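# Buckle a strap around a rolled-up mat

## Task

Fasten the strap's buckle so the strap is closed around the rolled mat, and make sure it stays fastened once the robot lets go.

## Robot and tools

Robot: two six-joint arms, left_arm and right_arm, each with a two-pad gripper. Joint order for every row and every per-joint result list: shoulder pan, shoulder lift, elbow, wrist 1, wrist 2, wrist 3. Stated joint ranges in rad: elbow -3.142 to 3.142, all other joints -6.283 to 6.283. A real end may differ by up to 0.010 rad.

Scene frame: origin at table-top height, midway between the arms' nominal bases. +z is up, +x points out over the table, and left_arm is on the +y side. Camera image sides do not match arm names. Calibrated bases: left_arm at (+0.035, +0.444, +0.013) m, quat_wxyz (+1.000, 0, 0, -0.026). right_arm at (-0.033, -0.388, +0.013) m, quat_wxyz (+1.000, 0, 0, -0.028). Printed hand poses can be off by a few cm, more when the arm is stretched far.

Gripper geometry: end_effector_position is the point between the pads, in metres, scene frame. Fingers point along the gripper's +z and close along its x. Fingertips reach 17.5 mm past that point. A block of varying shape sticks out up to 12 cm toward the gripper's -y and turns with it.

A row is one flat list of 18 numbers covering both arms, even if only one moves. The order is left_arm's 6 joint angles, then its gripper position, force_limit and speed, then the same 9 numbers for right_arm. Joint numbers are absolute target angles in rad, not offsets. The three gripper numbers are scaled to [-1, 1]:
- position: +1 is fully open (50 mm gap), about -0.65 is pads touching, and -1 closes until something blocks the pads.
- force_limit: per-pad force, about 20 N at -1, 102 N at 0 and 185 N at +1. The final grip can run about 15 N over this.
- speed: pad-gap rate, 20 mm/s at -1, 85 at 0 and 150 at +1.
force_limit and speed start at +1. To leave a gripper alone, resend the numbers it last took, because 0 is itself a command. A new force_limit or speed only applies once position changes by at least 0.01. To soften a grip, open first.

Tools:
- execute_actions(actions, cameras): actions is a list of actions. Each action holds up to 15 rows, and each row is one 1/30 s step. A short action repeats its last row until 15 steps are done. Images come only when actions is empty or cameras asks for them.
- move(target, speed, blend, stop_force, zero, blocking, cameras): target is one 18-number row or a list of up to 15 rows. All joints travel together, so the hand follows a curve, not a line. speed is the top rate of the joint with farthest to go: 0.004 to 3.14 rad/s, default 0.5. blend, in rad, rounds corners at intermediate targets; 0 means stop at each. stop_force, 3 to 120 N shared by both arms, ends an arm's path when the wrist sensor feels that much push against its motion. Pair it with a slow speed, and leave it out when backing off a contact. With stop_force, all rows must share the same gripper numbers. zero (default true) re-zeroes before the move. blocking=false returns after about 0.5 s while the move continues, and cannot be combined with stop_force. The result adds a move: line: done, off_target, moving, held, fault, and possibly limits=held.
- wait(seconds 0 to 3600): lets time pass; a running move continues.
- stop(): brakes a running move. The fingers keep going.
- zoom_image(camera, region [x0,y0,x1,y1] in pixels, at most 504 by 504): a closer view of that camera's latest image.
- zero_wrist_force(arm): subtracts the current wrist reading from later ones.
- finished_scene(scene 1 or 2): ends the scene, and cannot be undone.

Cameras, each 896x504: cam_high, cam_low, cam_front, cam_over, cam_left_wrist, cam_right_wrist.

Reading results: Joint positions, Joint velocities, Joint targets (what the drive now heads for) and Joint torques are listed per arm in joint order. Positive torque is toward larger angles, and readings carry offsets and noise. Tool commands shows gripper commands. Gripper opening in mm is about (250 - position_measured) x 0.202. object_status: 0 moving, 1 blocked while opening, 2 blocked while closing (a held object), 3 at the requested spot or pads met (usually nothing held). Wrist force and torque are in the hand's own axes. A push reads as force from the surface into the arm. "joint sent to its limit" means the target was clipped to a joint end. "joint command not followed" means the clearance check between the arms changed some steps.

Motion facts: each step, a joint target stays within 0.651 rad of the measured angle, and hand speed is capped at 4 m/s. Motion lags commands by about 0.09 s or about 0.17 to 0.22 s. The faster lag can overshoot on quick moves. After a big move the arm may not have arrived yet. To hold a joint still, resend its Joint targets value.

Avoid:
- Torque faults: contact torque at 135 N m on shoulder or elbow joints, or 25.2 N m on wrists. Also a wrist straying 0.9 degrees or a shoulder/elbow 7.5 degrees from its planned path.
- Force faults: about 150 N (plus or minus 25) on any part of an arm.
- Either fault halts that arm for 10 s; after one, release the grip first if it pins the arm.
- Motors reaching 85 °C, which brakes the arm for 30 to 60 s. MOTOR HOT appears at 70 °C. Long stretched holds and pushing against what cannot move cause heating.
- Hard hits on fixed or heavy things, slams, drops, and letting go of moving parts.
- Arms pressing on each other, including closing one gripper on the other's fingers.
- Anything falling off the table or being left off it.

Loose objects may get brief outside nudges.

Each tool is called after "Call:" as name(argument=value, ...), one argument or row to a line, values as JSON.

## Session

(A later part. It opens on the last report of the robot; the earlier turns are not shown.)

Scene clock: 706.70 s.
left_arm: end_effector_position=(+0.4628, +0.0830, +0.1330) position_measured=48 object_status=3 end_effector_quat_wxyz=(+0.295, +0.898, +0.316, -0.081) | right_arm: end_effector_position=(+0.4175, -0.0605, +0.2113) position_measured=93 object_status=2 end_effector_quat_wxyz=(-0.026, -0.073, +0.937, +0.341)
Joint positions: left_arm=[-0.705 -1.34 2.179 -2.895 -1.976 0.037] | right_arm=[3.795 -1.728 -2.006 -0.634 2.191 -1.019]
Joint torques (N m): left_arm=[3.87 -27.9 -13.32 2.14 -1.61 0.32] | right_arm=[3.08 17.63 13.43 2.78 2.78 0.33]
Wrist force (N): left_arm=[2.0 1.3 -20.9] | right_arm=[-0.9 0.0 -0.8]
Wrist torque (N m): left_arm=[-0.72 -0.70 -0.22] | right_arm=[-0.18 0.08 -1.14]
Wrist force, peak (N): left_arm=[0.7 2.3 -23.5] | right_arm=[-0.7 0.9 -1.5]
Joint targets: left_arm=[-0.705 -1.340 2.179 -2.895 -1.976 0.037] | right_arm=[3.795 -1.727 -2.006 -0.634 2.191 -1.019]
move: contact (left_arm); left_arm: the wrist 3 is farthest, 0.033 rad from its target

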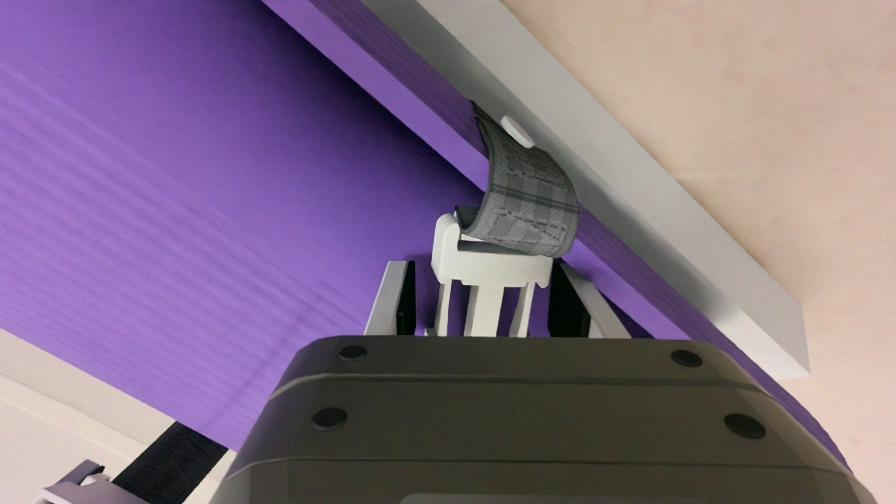

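Call:
move(
  target=[-0.705,-1.34,2.179,-2.895,-1.976,0.037,-1,-0.2,-0.8,3.795,-1.7275,-2.0063,-0.6342,2.191,-1.019,-1,1,-1],
  cameras=["cam_left_wrist","cam_high"],
)

Call:
zoom_image(
  camera="cam_left_wrist",
  region=[320, 60, 600, 345],
)

Scene clock: 710.33 s.
left_arm: end_effector_position=(+0.4627, +0.0828, +0.1330) position_measured=89 object_status=2 end_effector_quat_wxyz=(+0.295, +0.898, +0.315, -0.081) | right_arm: end_effector_position=(+0.4175, -0.0605, +0.2113) position_measured=93 object_status=2 end_effector_quat_wxyz=(-0.026, -0.073, +0.937, +0.341)
Joint positions: left_arm=[-0.705 -1.34 2.179 -2.895 -1.976 0.037] | right_arm=[3.795 -1.728 -2.006 -0.634 2.191 -1.019]
Joint torques (N m): left_arm=[-8.67 -23.36 -25.04 -5.1 0.14 -2.74] | right_arm=[3.23 18.1 13.85 2.84 2.91 0.3]
Wrist force (N): left_arm=[-1.1 -4.1 -2.4] | right_arm=[-0.9 0.4 -1.2]
Wrist torque (N m): left_arm=[-0.57 -0.21 -0.06] | right_arm=[-0.17 0.10 -1.14]
Wrist force, peak (N): left_arm=[0.8 1.3 -22.1] | right_arm=[-0.8 0.6 -1.5]
Joint targets: left_arm=[-0.705 -1.340 2.179 -2.895 -1.976 0.037] | right_arm=[3.795 -1.727 -2.006 -0.634 2.191 -1.019]
move: done
Images, in order (width x height): cam_high 896x504, cam_left_wrist 896x504.

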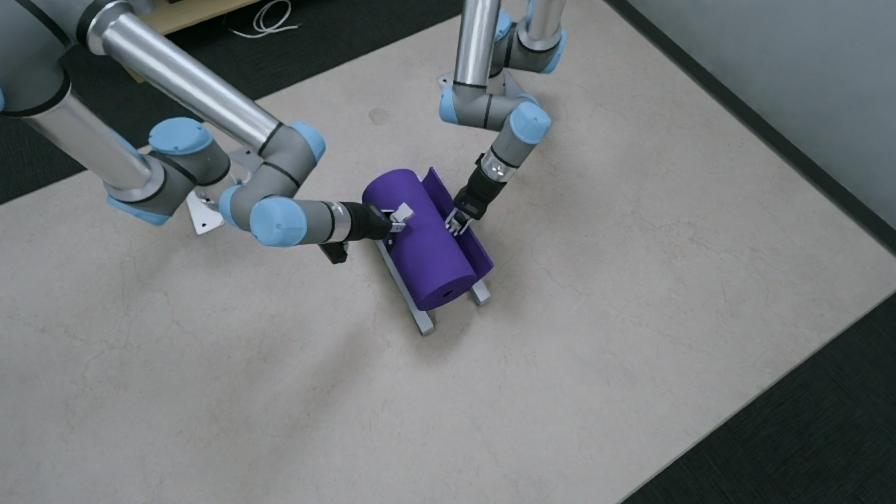

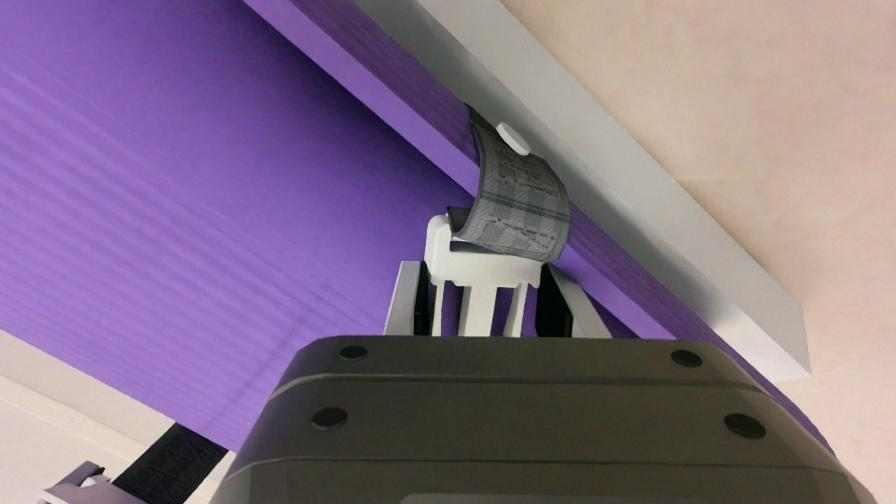

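Scaled by 1.768.

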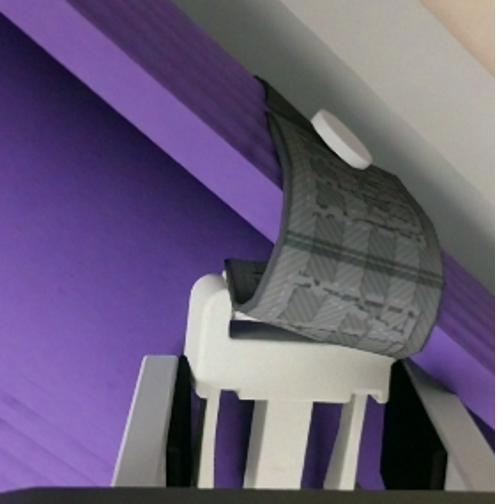

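Call:
move(
  target=[
    [-0.705,-1.34,2.179,-2.895,-1.976,0.037,-0.96,1,-0.8,3.795,-1.7275,-2.0063,-0.6342,2.191,-1.019,-1,1,-1],
    [-0.741,-1.4331,2.0427,-2.679,-1.9588,0.008,-0.96,1,-0.8,3.795,-1.7275,-2.0063,-0.6342,2.191,-1.019,-1,1,-1],
  ],
  speed=0.12,
  cameras=["cam_left_wrist","cam_over","cam_front"],
)

Call:
zoom_image(
  camera="cam_front",
  region=[330, 120, 510, 220],
)

Scene clock: 721.20 s.
left_arm: end_effector_position=(+0.4689, +0.0536, +0.2087) position_measured=99 object_status=2 end_effector_quat_wxyz=(+0.295, +0.899, +0.313, -0.080) | right_arm: end_effector_position=(+0.4175, -0.0605, +0.2113) position_measured=93 object_status=2 end_effector_quat_wxyz=(-0.026, -0.073, +0.937, +0.341)
Joint positions: left_arm=[-0.741 -1.433 2.043 -2.679 -1.959 0.008] | right_arm=[3.795 -1.728 -2.006 -0.634 2.191 -1.019]
Joint torques (N m): left_arm=[7.39 -25.05 -17.61 -7.14 -0.63 -0.14] | right_arm=[2.92 17.56 13.93 2.89 2.79 0.38]
Wrist force (N): left_arm=[1.0 -6.0 3.8] | right_arm=[-1.1 0.2 -0.9]
Wrist torque (N m): left_arm=[-0.57 -0.07 -0.06] | right_arm=[-0.17 0.12 -1.14]
Wrist force, peak (N): left_arm=[1.0 -6.0 3.8] | right_arm=[-0.7 0.8 -1.6]
Joint targets: left_arm=[-0.741 -1.433 2.043 -2.679 -1.959 0.008] | right_arm=[3.795 -1.727 -2.006 -0.634 2.191 -1.019]
move: done
Images, in order (width x height): cam_front 896x504, cam_over 896x504, cam_left_wrist 896x504.

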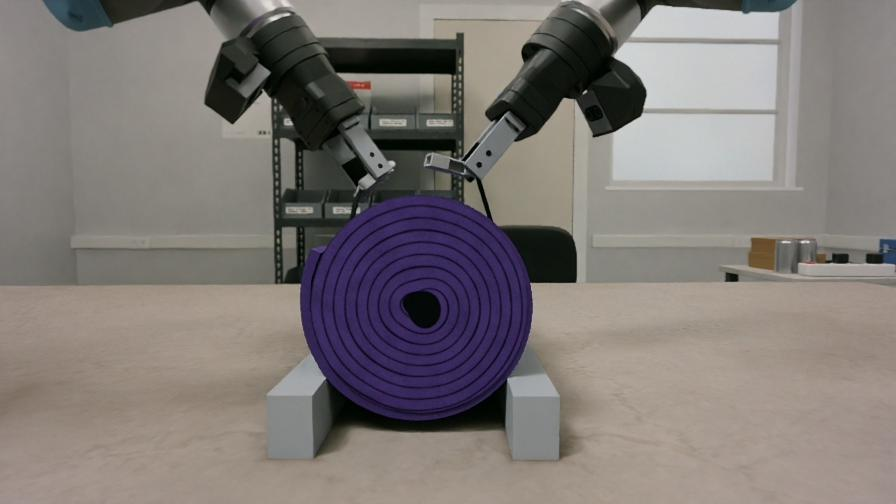

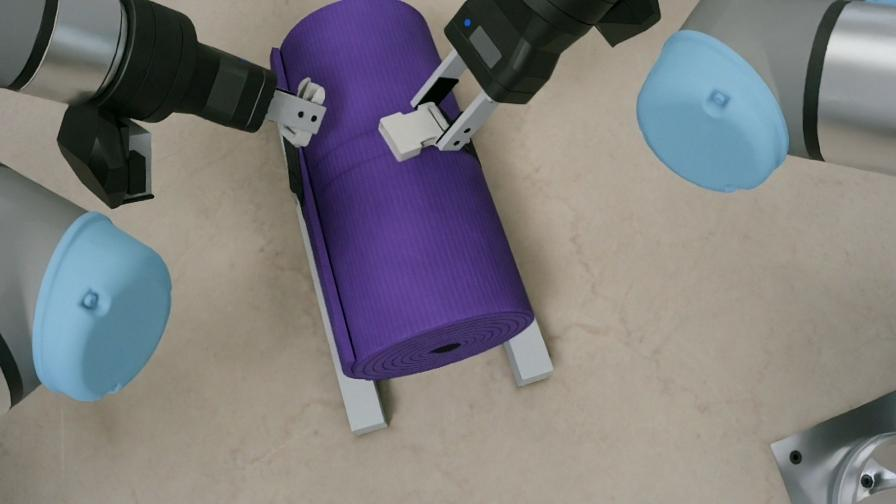

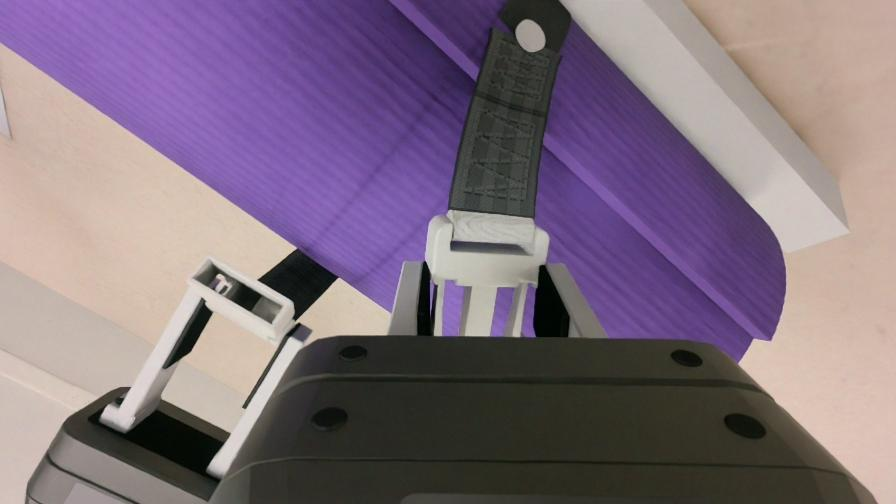

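Scaled by 2.800.

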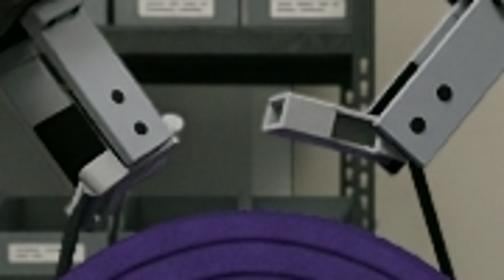

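Call:
move(
  target=[-0.9565,-1.3701,1.6997,-1.9004,-1.5708,0.6143,-0.96,1,-0.8,3.9011,-1.6859,-1.9343,-0.7693,1.8955,-0.7614,-1,1,-1],
  speed=0.2,
  cameras=["cam_left_wrist","cam_over","cam_front"],
)

Call:
zoom_image(
  camera="cam_front",
  region=[330, 120, 510, 220],
)

Call:
zoom_image(
  camera="cam_over",
  region=[280, 60, 480, 200],
)

Scene clock: 732.10 s.
left_arm: end_effector_position=(+0.4442, +0.0447, +0.2056) position_measured=99 object_status=2 end_effector_quat_wxyz=(+0.000, +1.000, -0.026, +0.000) | right_arm: end_effector_position=(+0.4338, -0.0582, +0.2156) position_measured=93 object_status=2 end_effector_quat_wxyz=(+0.006, +0.026, +0.974, +0.225)
Joint positions: left_arm=[-0.957 -1.37 1.7 -1.9 -1.571 0.614] | right_arm=[3.901 -1.686 -1.934 -0.769 1.895 -0.761]
Joint torques (N m): left_arm=[10.17 -42.66 -20.02 -5.67 -1.58 -2.23] | right_arm=[-7.57 27.78 18.21 5.61 3.6 -1.35]
Wrist force (N): left_arm=[-1.4 -1.8 4.4] | right_arm=[0.4 0.0 -0.6]
Wrist torque (N m): left_arm=[-0.46 -0.24 -0.03] | right_arm=[-0.21 0.02 -1.04]
Wrist force, peak (N): left_arm=[1.0 -6.4 3.9] | right_arm=[-0.5 1.2 -1.7]
Joint targets: left_arm=[-0.956 -1.370 1.700 -1.900 -1.571 0.614] | right_arm=[3.901 -1.686 -1.934 -0.769 1.895 -0.761]
move: done
Images, in order (width x height): cam_front 896x504, cam_over 896x504, cam_left_wrist 896x504.

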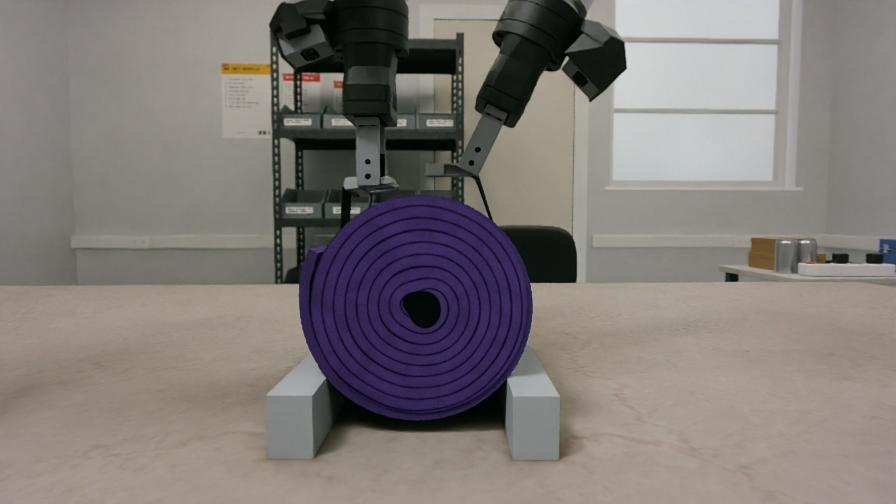

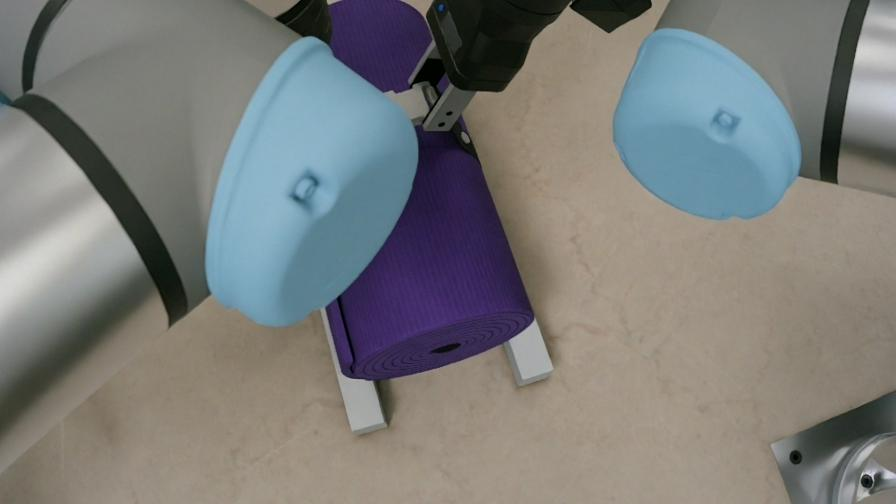

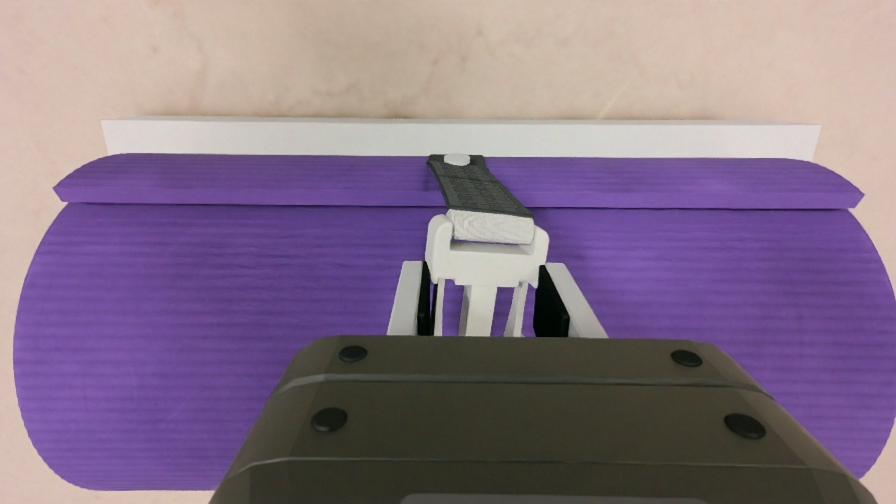

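Scaled by 2.800.

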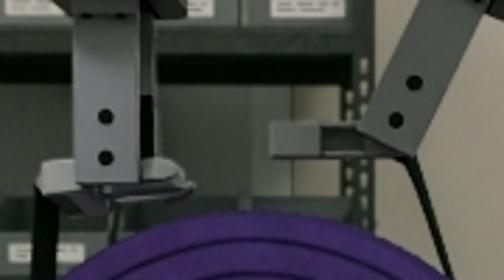

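Scaled by 2.520.

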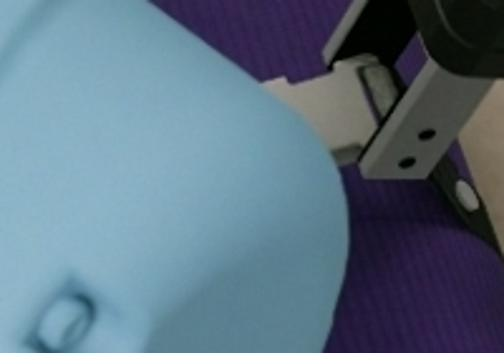

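Call:
move(
  target=[-0.9107,-1.4284,1.7748,-2.0416,-1.6669,0.6536,-0.96,1,-0.8,3.9011,-1.6859,-1.9343,-0.7693,1.8955,-0.7614,-1,1,-1],
  speed=0.12,
  cameras=["cam_right_wrist","cam_over","cam_front"],
)

Call:
zoom_image(
  camera="cam_front",
  region=[330, 120, 510, 220],
)

Call:
zoom_image(
  camera="cam_over",
  region=[280, 60, 480, 200],
)

Scene clock: 747.50 s.
left_arm: end_effector_position=(+0.4444, +0.0459, +0.2192) position_measured=99 object_status=2 end_effector_quat_wxyz=(+0.079, +0.997, -0.026, -0.002) end_effector_velocity=(+0.001, +0.000, +0.001) end_effector_angular_velocity=(+0.004, -0.001, +0.000) | right_arm: end_effector_position=(+0.4338, -0.0583, +0.2155) position_measured=93 object_status=2 end_effector_quat_wxyz=(+0.006, +0.026, +0.974, +0.225)
Joint positions: left_arm=[-0.91 -1.429 1.775 -2.042 -1.667 0.654] | right_arm=[3.901 -1.686 -1.934 -0.769 1.896 -0.761]
Joint velocities: left_arm=[0 0 -0.004 0.006 0.003 0] | right_arm=[within noise]
Joint torques (N m): left_arm=[-8.2 -29.42 -34 -1.56 2.13 -1.92] | right_arm=[-6.92 21.2 19.06 5.43 3.19 -1.16]
Wrist force (N): left_arm=[-1.0 -3.4 5.7] | right_arm=[0.3 -3.2 2.3]
Wrist torque (N m): left_arm=[-0.54 -0.26 -0.15] | right_arm=[-0.30 0.02 -1.03]
Wrist force, peak (N): left_arm=[-0.6 -3.4 6.6] | right_arm=[0.0 -3.6 2.8]
Joint targets: left_arm=[-0.911 -1.428 1.775 -2.042 -1.667 0.654] | right_arm=[3.901 -1.686 -1.934 -0.769 1.895 -0.761]
move: done
Images, in order (width x height): cam_front 896x504, cam_over 896x504, cam_right_wrist 896x504.

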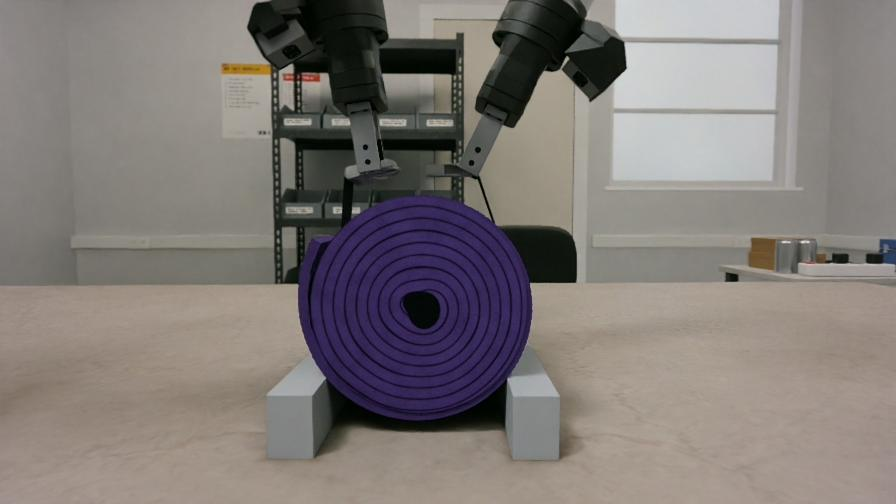

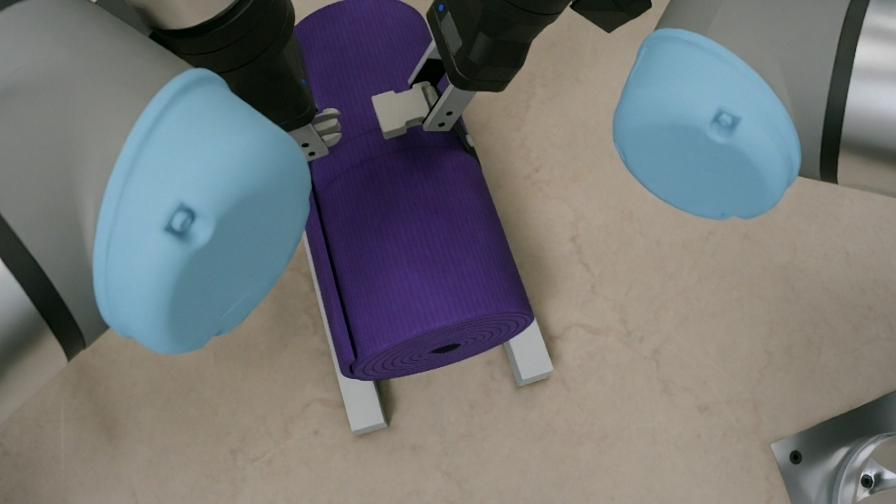

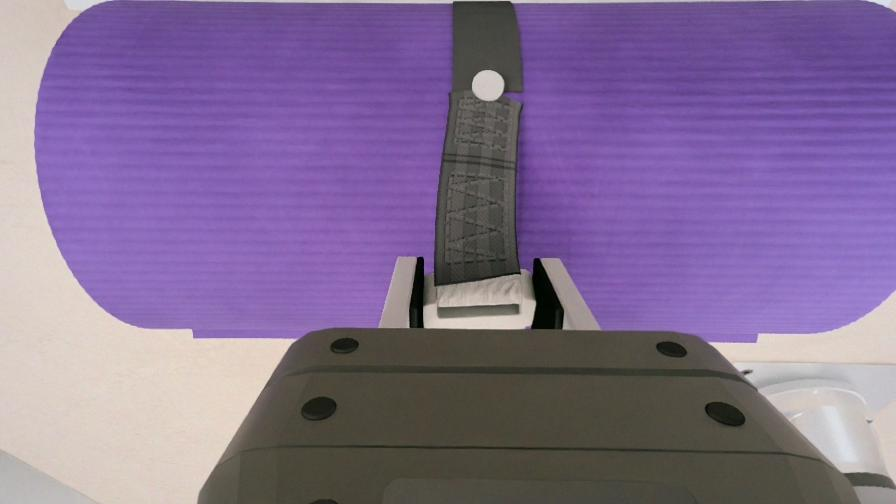

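Scaled by 2.800.

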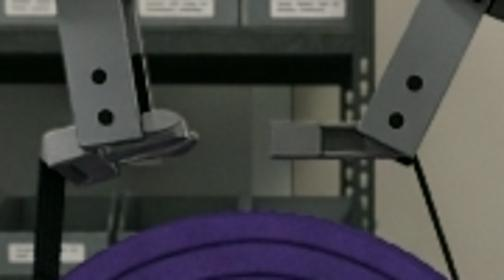

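Scaled by 2.520.

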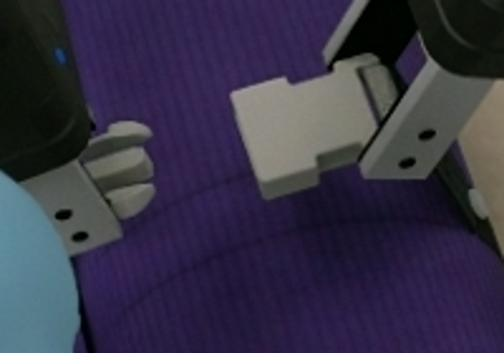

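Call:
move(
  target=[-0.9564,-1.3843,1.7065,-1.9787,-1.6312,0.6118,-0.96,1,-0.8,3.9517,-1.6898,-1.8471,-0.9517,1.7804,-0.7405,-1,1,-1],
  speed=0.12,
  cameras=["cam_over","cam_front"],
)

Call:
zoom_image(
  camera="cam_front",
  region=[370, 135, 490, 205],
)

Call:
zoom_image(
  camera="cam_over",
  region=[320, 60, 460, 160],
)

Scene clock: 783.57 s.
left_arm: end_effector_position=(+0.4399, +0.0222, +0.2195) position_measured=99 object_status=2 end_effector_quat_wxyz=(+0.052, +0.998, -0.026, -0.001) | right_arm: end_effector_position=(+0.4337, -0.0584, +0.2213) position_measured=93 object_status=2 end_effector_quat_wxyz=(+0.004, +0.026, +0.988, +0.152) end_effector_velocity=(-0.001, +0.001, -0.001) end_effector_angular_velocity=(+0.004, +0.002, +0.001)
Joint positions: left_arm=[-0.957 -1.384 1.706 -1.978 -1.631 0.612] | right_arm=[3.952 -1.69 -1.847 -0.952 1.78 -0.74]
Joint velocities: left_arm=[within noise] | right_arm=[0 0 -0.004 0.005 0.005 0]
Joint torques (N m): left_arm=[9 -45.51 -21.62 -6.47 -1.82 1.05] | right_arm=[-6.4 23.15 18.45 6.57 3.73 -0.34]
Wrist force (N): left_arm=[0.0 -5.2 7.0] | right_arm=[-0.2 -3.8 5.1]
Wrist torque (N m): left_arm=[-0.56 -0.25 0.00] | right_arm=[-0.30 -0.06 -0.96]
Wrist force, peak (N): left_arm=[0.1 -5.2 7.2] | right_arm=[-0.5 -4.1 5.5]
Joint targets: left_arm=[-0.956 -1.384 1.706 -1.979 -1.631 0.612] | right_arm=[3.952 -1.690 -1.847 -0.952 1.780 -0.741]
move: done
Images, in order (width x height): cam_front 896x504, cam_over 896x504.

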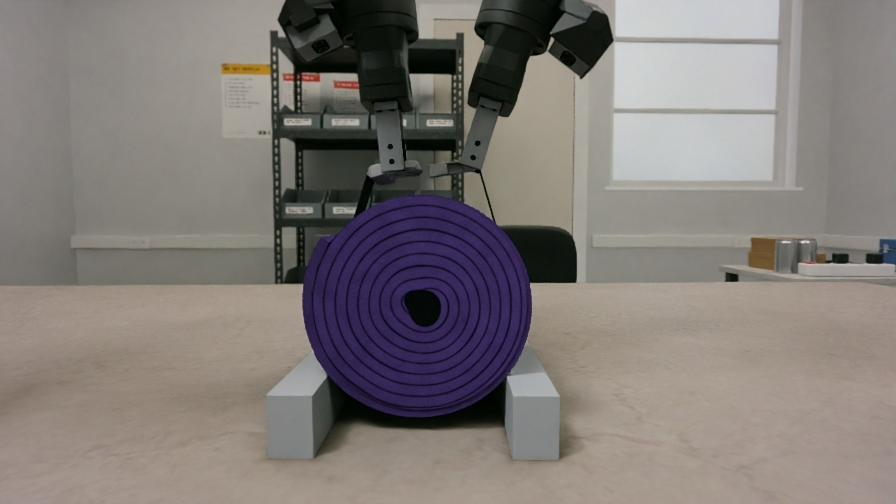

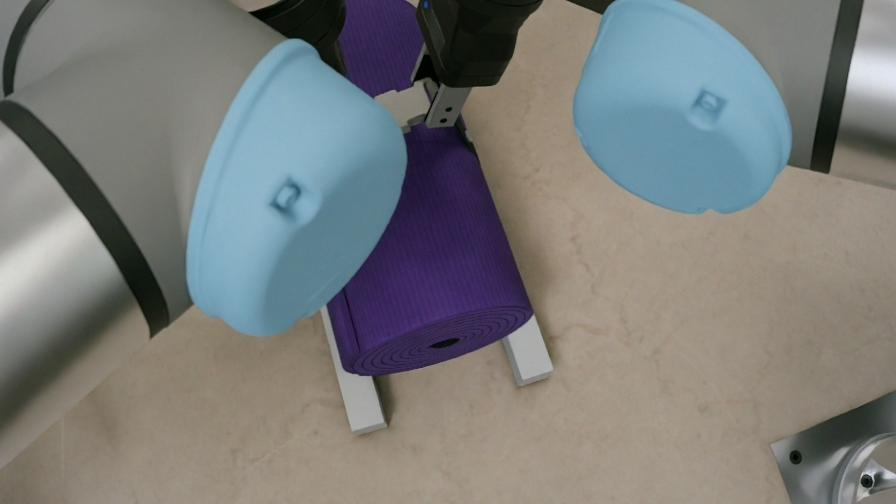

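Scaled by 4.200.

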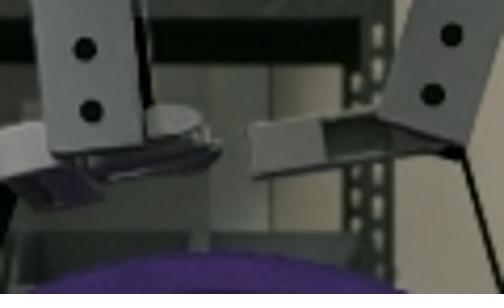

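Scaled by 3.600.

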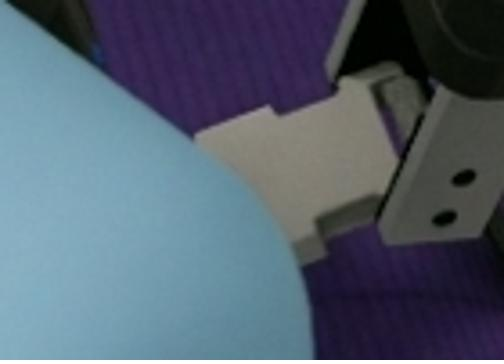

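Call:
move(
  target=[-0.9009,-1.4421,1.8117,-2.1335,-1.7217,0.6549,-0.96,1,-0.8,3.9517,-1.6898,-1.8471,-0.9517,1.7804,-0.7405,-1,1,-1],
  speed=0.12,
  cameras=["cam_over","cam_front"],
)

Call:
zoom_image(
  camera="cam_over",
  region=[310, 70, 450, 160],
)

Call:
zoom_image(
  camera="cam_front",
  region=[350, 135, 490, 205],
)

Scene clock: 802.57 s.
left_arm: end_effector_position=(+0.4409, +0.0360, +0.2228) position_measured=99 object_status=2 end_effector_quat_wxyz=(+0.122, +0.992, -0.026, -0.003) | right_arm: end_effector_position=(+0.4337, -0.0585, +0.2212) position_measured=93 object_status=2 end_effector_quat_wxyz=(+0.004, +0.026, +0.988, +0.152)
Joint positions: left_arm=[-0.901 -1.442 1.812 -2.134 -1.722 0.655] | right_arm=[3.952 -1.69 -1.847 -0.952 1.78 -0.74]
Joint torques (N m): left_arm=[-10.55 -28.13 -33.86 -1.95 1.43 -2.44] | right_arm=[-6.65 40.98 18.82 3.77 3.45 -0.81]
Wrist force (N): left_arm=[-0.6 -5.3 5.4] | right_arm=[0.4 -3.2 4.0]
Wrist torque (N m): left_arm=[-0.61 -0.23 -0.15] | right_arm=[-0.30 -0.07 -0.96]
Wrist force, peak (N): left_arm=[0.1 -5.0 7.4] | right_arm=[-0.3 -4.3 5.4]
Joint targets: left_arm=[-0.901 -1.442 1.812 -2.134 -1.722 0.655] | right_arm=[3.952 -1.690 -1.847 -0.952 1.780 -0.741]
move: done
Images, in order (width x height): cam_front 896x504, cam_over 896x504.

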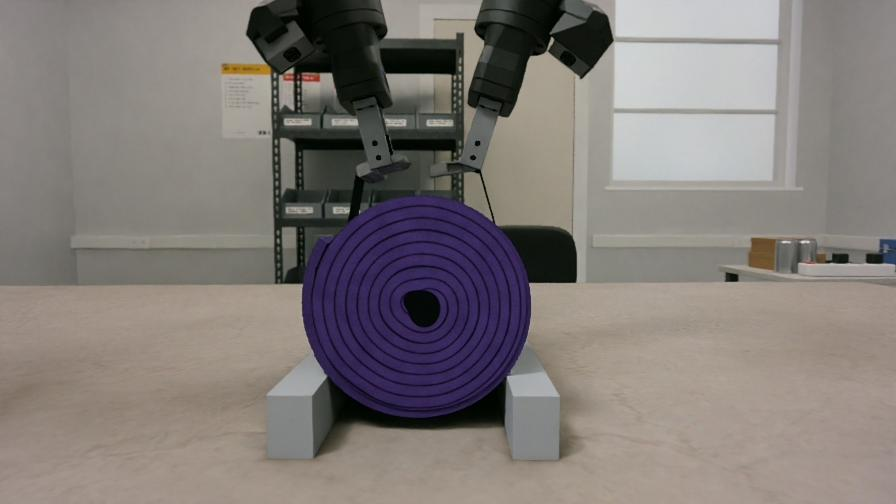

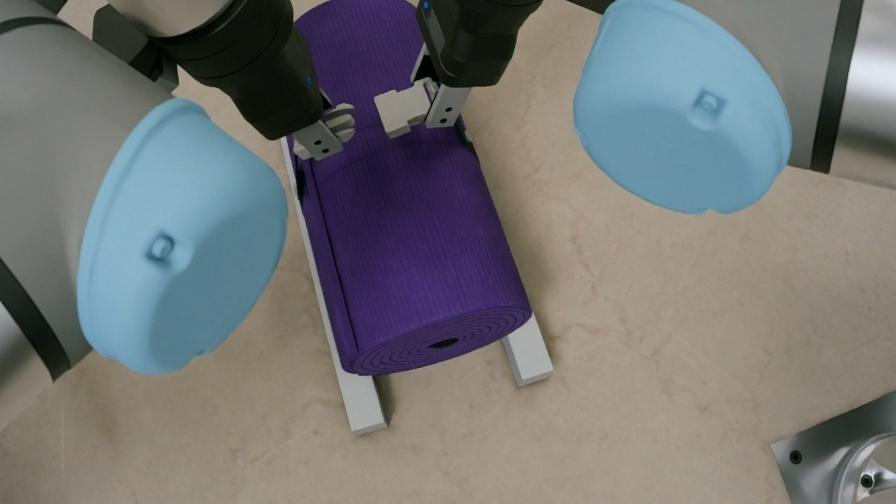

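Scaled by 3.600.

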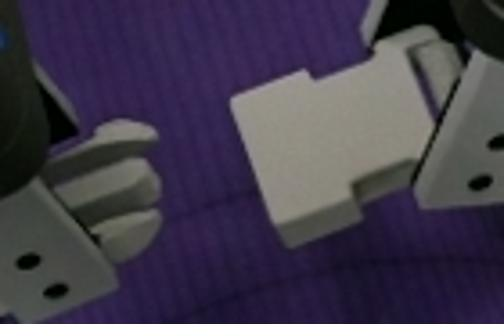

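Scaled by 3.600.

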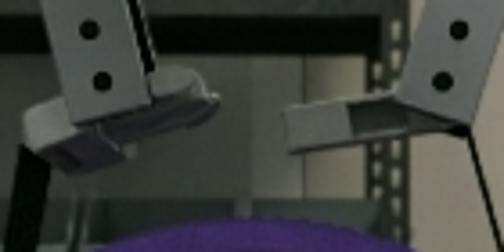

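Call:
move(
  target=[-0.9621,-1.3757,1.7057,-1.9868,-1.6307,0.6061,-0.96,1,-0.8,3.9517,-1.6898,-1.8471,-0.9517,1.7804,-0.7405,-1,1,-1],
  speed=0.1,
  cameras=["cam_over","cam_front"],
)

Call:
zoom_image(
  camera="cam_front",
  region=[370, 135, 490, 205],
)

Scene clock: 820.97 s.
left_arm: end_effector_position=(+0.4391, +0.0177, +0.2159) position_measured=99 object_status=2 end_effector_quat_wxyz=(+0.052, +0.998, -0.026, -0.001) end_effector_velocity=(+0.000, +0.000, +0.000) end_effector_angular_velocity=(-0.004, +0.000, +0.000) | right_arm: end_effector_position=(+0.4337, -0.0585, +0.2212) position_measured=93 object_status=2 end_effector_quat_wxyz=(+0.004, +0.026, +0.988, +0.152)
Joint positions: left_arm=[-0.962 -1.376 1.706 -1.987 -1.631 0.606] | right_arm=[3.952 -1.69 -1.847 -0.952 1.78 -0.74]
Joint velocities: left_arm=[0 -0.001 0.003 -0.005 -0.002 0] | right_arm=[within noise]
Joint torques (N m): left_arm=[9.74 -47.37 -22.11 -7.18 -2.3 1.96] | right_arm=[-6.17 41.15 18.97 3.85 3.36 -0.82]
Wrist force (N): left_arm=[-0.1 -5.2 6.2] | right_arm=[0.0 -3.6 4.8]
Wrist torque (N m): left_arm=[-0.50 -0.23 0.00] | right_arm=[-0.31 -0.08 -0.96]
Wrist force, peak (N): left_arm=[0.1 -5.8 6.7] | right_arm=[-0.5 -4.1 5.3]
Joint targets: left_arm=[-0.962 -1.376 1.706 -1.987 -1.631 0.606] | right_arm=[3.952 -1.690 -1.847 -0.952 1.780 -0.741]
move: done
Images, in order (width x height): cam_front 896x504, cam_over 896x504.

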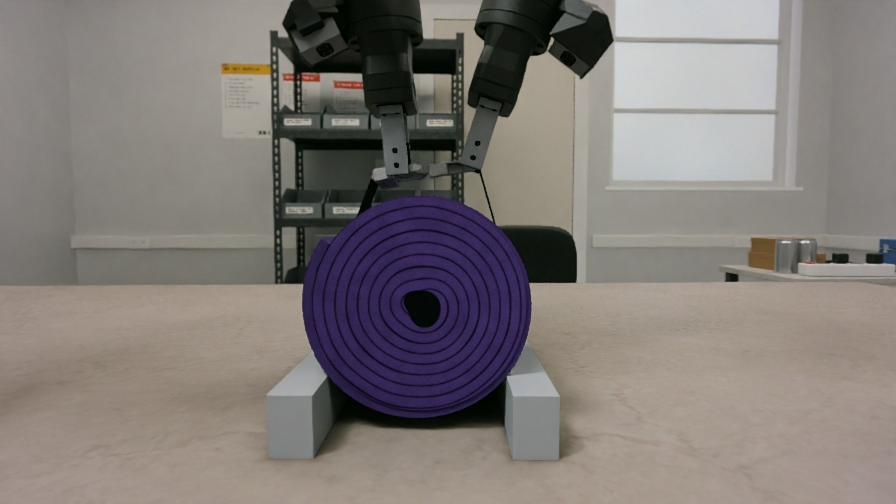

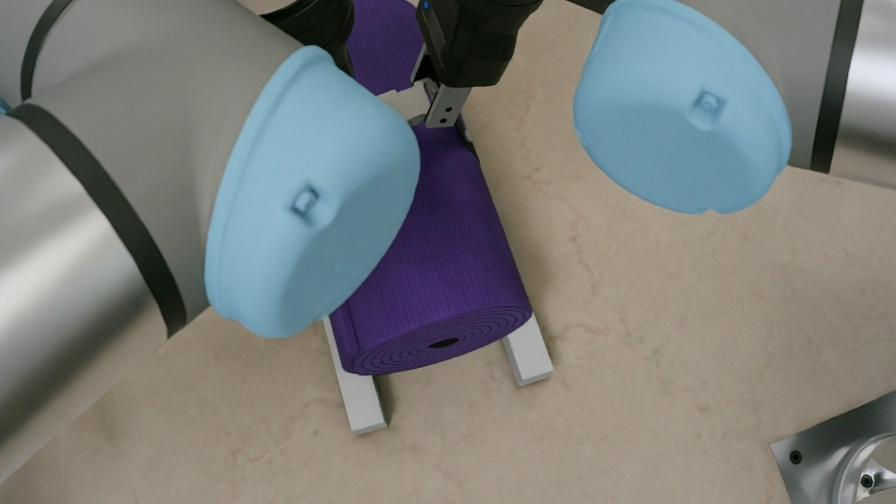

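Scaled by 4.200.

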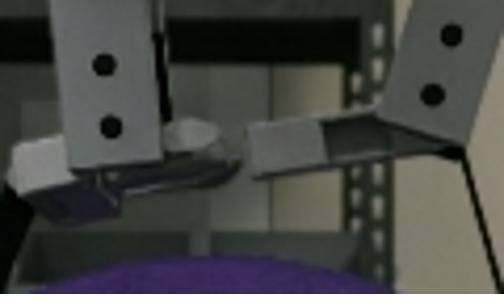

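Call:
move(
  target=[-0.9936,-1.3296,1.636,-1.965,-1.628,0.5745,-0.96,1,-0.8,3.9517,-1.6898,-1.8471,-0.9517,1.7804,-0.7405,-1,1,-1],
  speed=0.03,
  stop_force=35,
  cameras=["cam_over","cam_front"],
)

Call:
zoom_image(
  camera="cam_front",
  region=[370, 135, 490, 205],
)

Call:
zoom_image(
  camera="cam_over",
  region=[330, 60, 470, 160],
)

Scene clock: 831.20 s.
left_arm: end_effector_position=(+0.4389, +0.0112, +0.2169) position_measured=99 object_status=2 end_effector_quat_wxyz=(+0.052, +0.998, -0.026, -0.001) | right_arm: end_effector_position=(+0.4337, -0.0585, +0.2212) position_measured=93 object_status=2 end_effector_quat_wxyz=(+0.004, +0.026, +0.988, +0.152)
Joint positions: left_arm=[-0.969 -1.366 1.691 -1.982 -1.63 0.599] | right_arm=[3.952 -1.69 -1.847 -0.952 1.78 -0.741]
Joint torques (N m): left_arm=[-4.01 -52.09 -32.8 -14.02 -7.37 2.41] | right_arm=[21.02 21.35 40.57 10.32 7.17 -0.81]
Wrist force (N): left_arm=[0.6 -38.8 10.2] | right_arm=[0.3 -31.2 -10.2]
Wrist torque (N m): left_arm=[-0.63 -0.21 -0.01] | right_arm=[-0.42 -0.04 -1.02]
Wrist force, peak (N): left_arm=[1.4 -45.1 10.0] | right_arm=[1.4 -36.1 -14.6]
Joint targets: left_arm=[-0.969 -1.366 1.691 -1.982 -1.630 0.599] | right_arm=[3.952 -1.690 -1.847 -0.952 1.780 -0.741]
move: contact (left_arm); left_arm: the elbow is farthest, 0.055 rad from its target
Images, in order (width x height): cam_front 896x504, cam_over 896x504.

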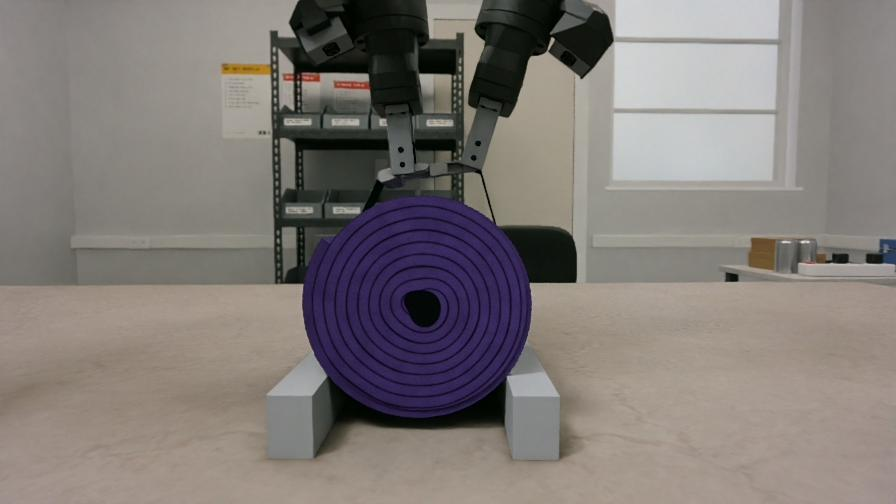

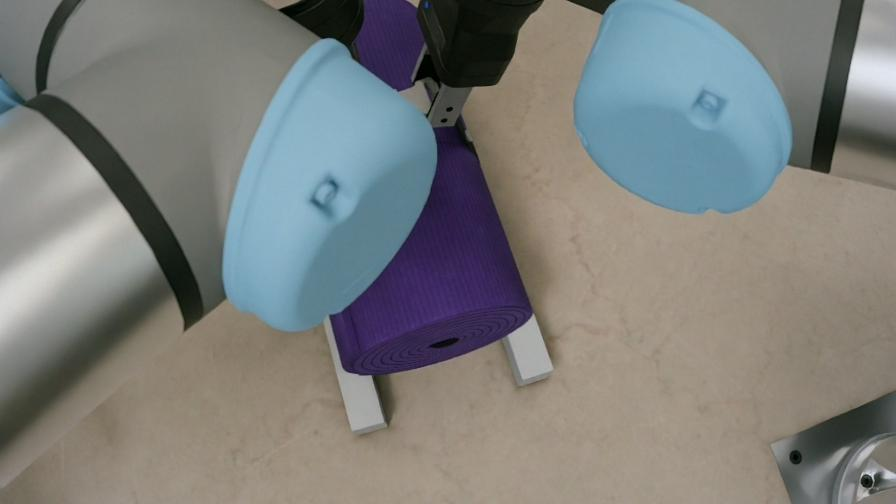

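Scaled by 4.200.

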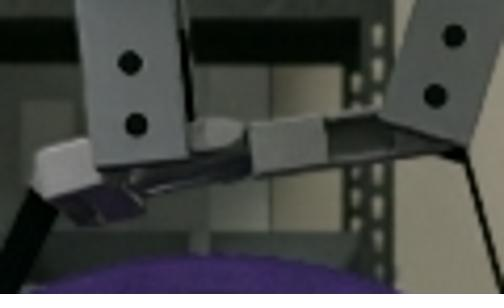

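Scaled by 3.600.

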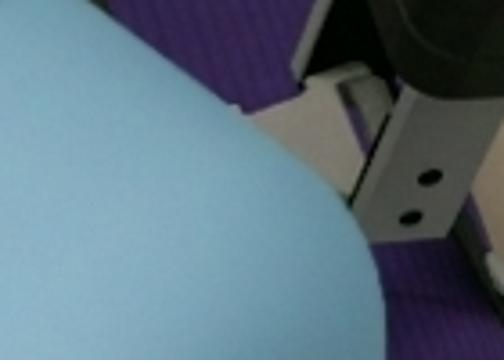

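Call:
move(
  target=[-0.9936,-1.3296,1.636,-1.965,-1.628,0.5745,-0.96,1,-0.8,3.9517,-1.6898,-1.8471,-0.9517,1.7804,-0.7405,-1,1,-1],
  speed=0.025,
  stop_force=57,
  zero=false,
  cameras=["cam_front"],
)

Call:
zoom_image(
  camera="cam_front",
  region=[370, 135, 490, 205],
)

Scene clock: 836.67 s.
left_arm: end_effector_position=(+0.4387, +0.0096, +0.2169) position_measured=99 object_status=2 end_effector_quat_wxyz=(+0.051, +0.998, -0.026, -0.002) | right_arm: end_effector_position=(+0.4337, -0.0585, +0.2212) position_measured=93 object_status=2 end_effector_quat_wxyz=(+0.004, +0.026, +0.988, +0.152)
Joint positions: left_arm=[-0.97 -1.363 1.687 -1.979 -1.63 0.597] | right_arm=[3.952 -1.69 -1.847 -0.952 1.78 -0.741]
Joint torques (N m): left_arm=[-6.78 -53.6 -38.99 -17.82 -8.15 2.4] | right_arm=[20.55 16.92 38.91 9.56 7.71 -0.6]
Wrist force (N): left_arm=[-3.6 -49.9 13.6] | right_arm=[-4.3 -39.4 -18.3]
Wrist torque (N m): left_arm=[-0.43 -0.26 0.15] | right_arm=[-0.40 -0.09 -0.91]
Wrist force, peak (N): left_arm=[-2.6 -62.9 14.2] | right_arm=[-4.2 -49.5 -25.7]
Joint targets: left_arm=[-0.970 -1.363 1.687 -1.980 -1.630 0.597] | right_arm=[3.952 -1.690 -1.847 -0.952 1.780 -0.741]
move: contact (left_arm); left_arm: the elbow is farthest, 0.051 rad from its target

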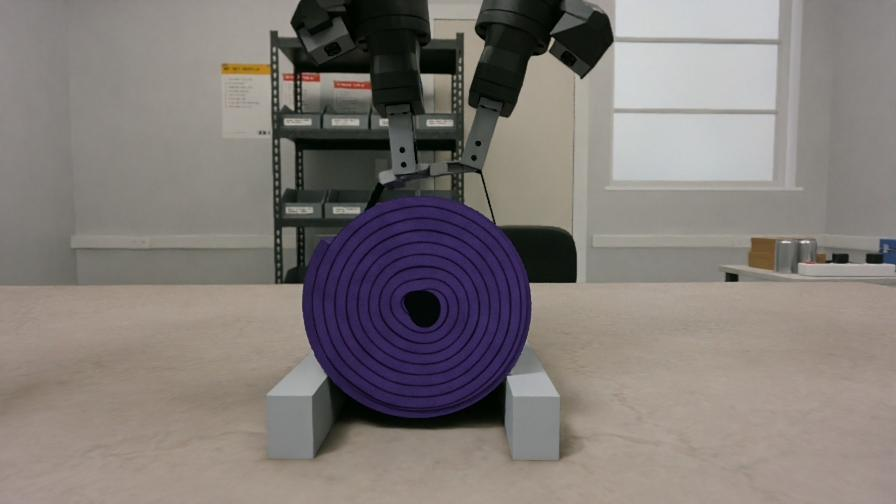

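Scaled by 4.200.

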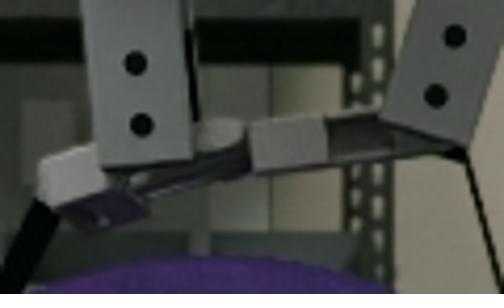

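Call:
move(
  target=[
    [-0.965,-1.3705,1.698,-1.984,-1.6303,0.603,-0.96,1,-0.8,3.9517,-1.6898,-1.8471,-0.9517,1.7804,-0.7405,-1,1,-1],
    [-0.9959,-1.3312,1.6131,-1.8527,-1.5708,0.5749,-0.96,1,-0.8,3.9517,-1.6898,-1.8471,-0.9517,1.7804,-0.7405,-1,1,-1],
  ],
  speed=0.06,
  cameras=["cam_front"],
)

Call:
zoom_image(
  camera="cam_front",
  region=[370, 135, 490, 205],
)

Scene clock: 851.27 s.
left_arm: end_effector_position=(+0.4391, +0.0101, +0.2198) position_measured=99 object_status=2 end_effector_quat_wxyz=(+0.000, +1.000, -0.026, +0.000) | right_arm: end_effector_position=(+0.4337, -0.0585, +0.2212) position_measured=93 object_status=2 end_effector_quat_wxyz=(+0.004, +0.026, +0.988, +0.152)
Joint positions: left_arm=[-0.996 -1.331 1.613 -1.852 -1.571 0.575] | right_arm=[3.952 -1.69 -1.847 -0.952 1.78 -0.741]
Joint torques (N m): left_arm=[-10.06 -47.11 -29.19 -11.65 -4.88 -1.29] | right_arm=[3.39 38.51 26.14 7.28 1.57 -0.63]
Wrist force (N): left_arm=[1.6 -26.7 11.3] | right_arm=[0.4 -21.2 -5.4]
Wrist torque (N m): left_arm=[-0.55 -0.28 0.00] | right_arm=[-0.20 0.06 -1.03]
Wrist force, peak (N): left_arm=[-3.8 -50.3 13.7] | right_arm=[-3.6 -39.2 -19.9]
Joint targets: left_arm=[-0.996 -1.331 1.613 -1.853 -1.571 0.575] | right_arm=[3.952 -1.690 -1.847 -0.952 1.780 -0.741]
move: done

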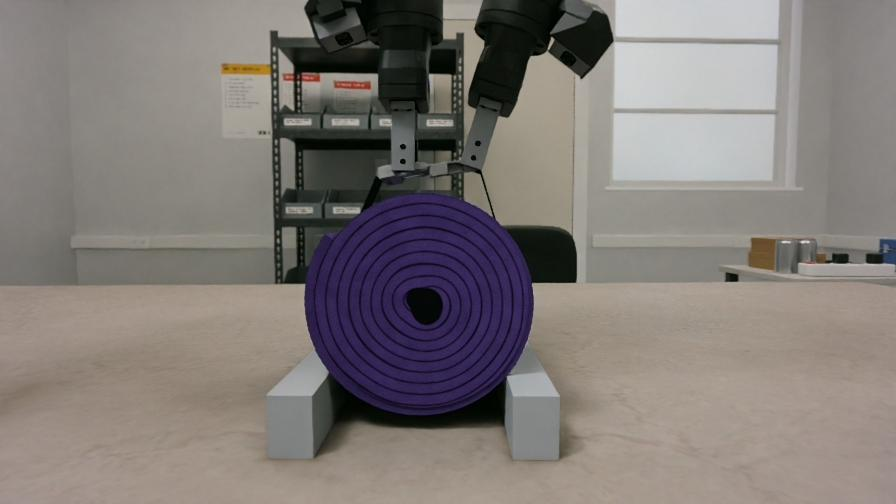

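Scaled by 4.200.

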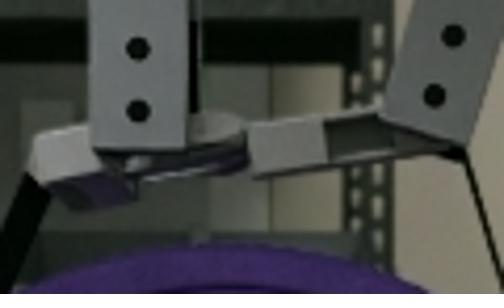

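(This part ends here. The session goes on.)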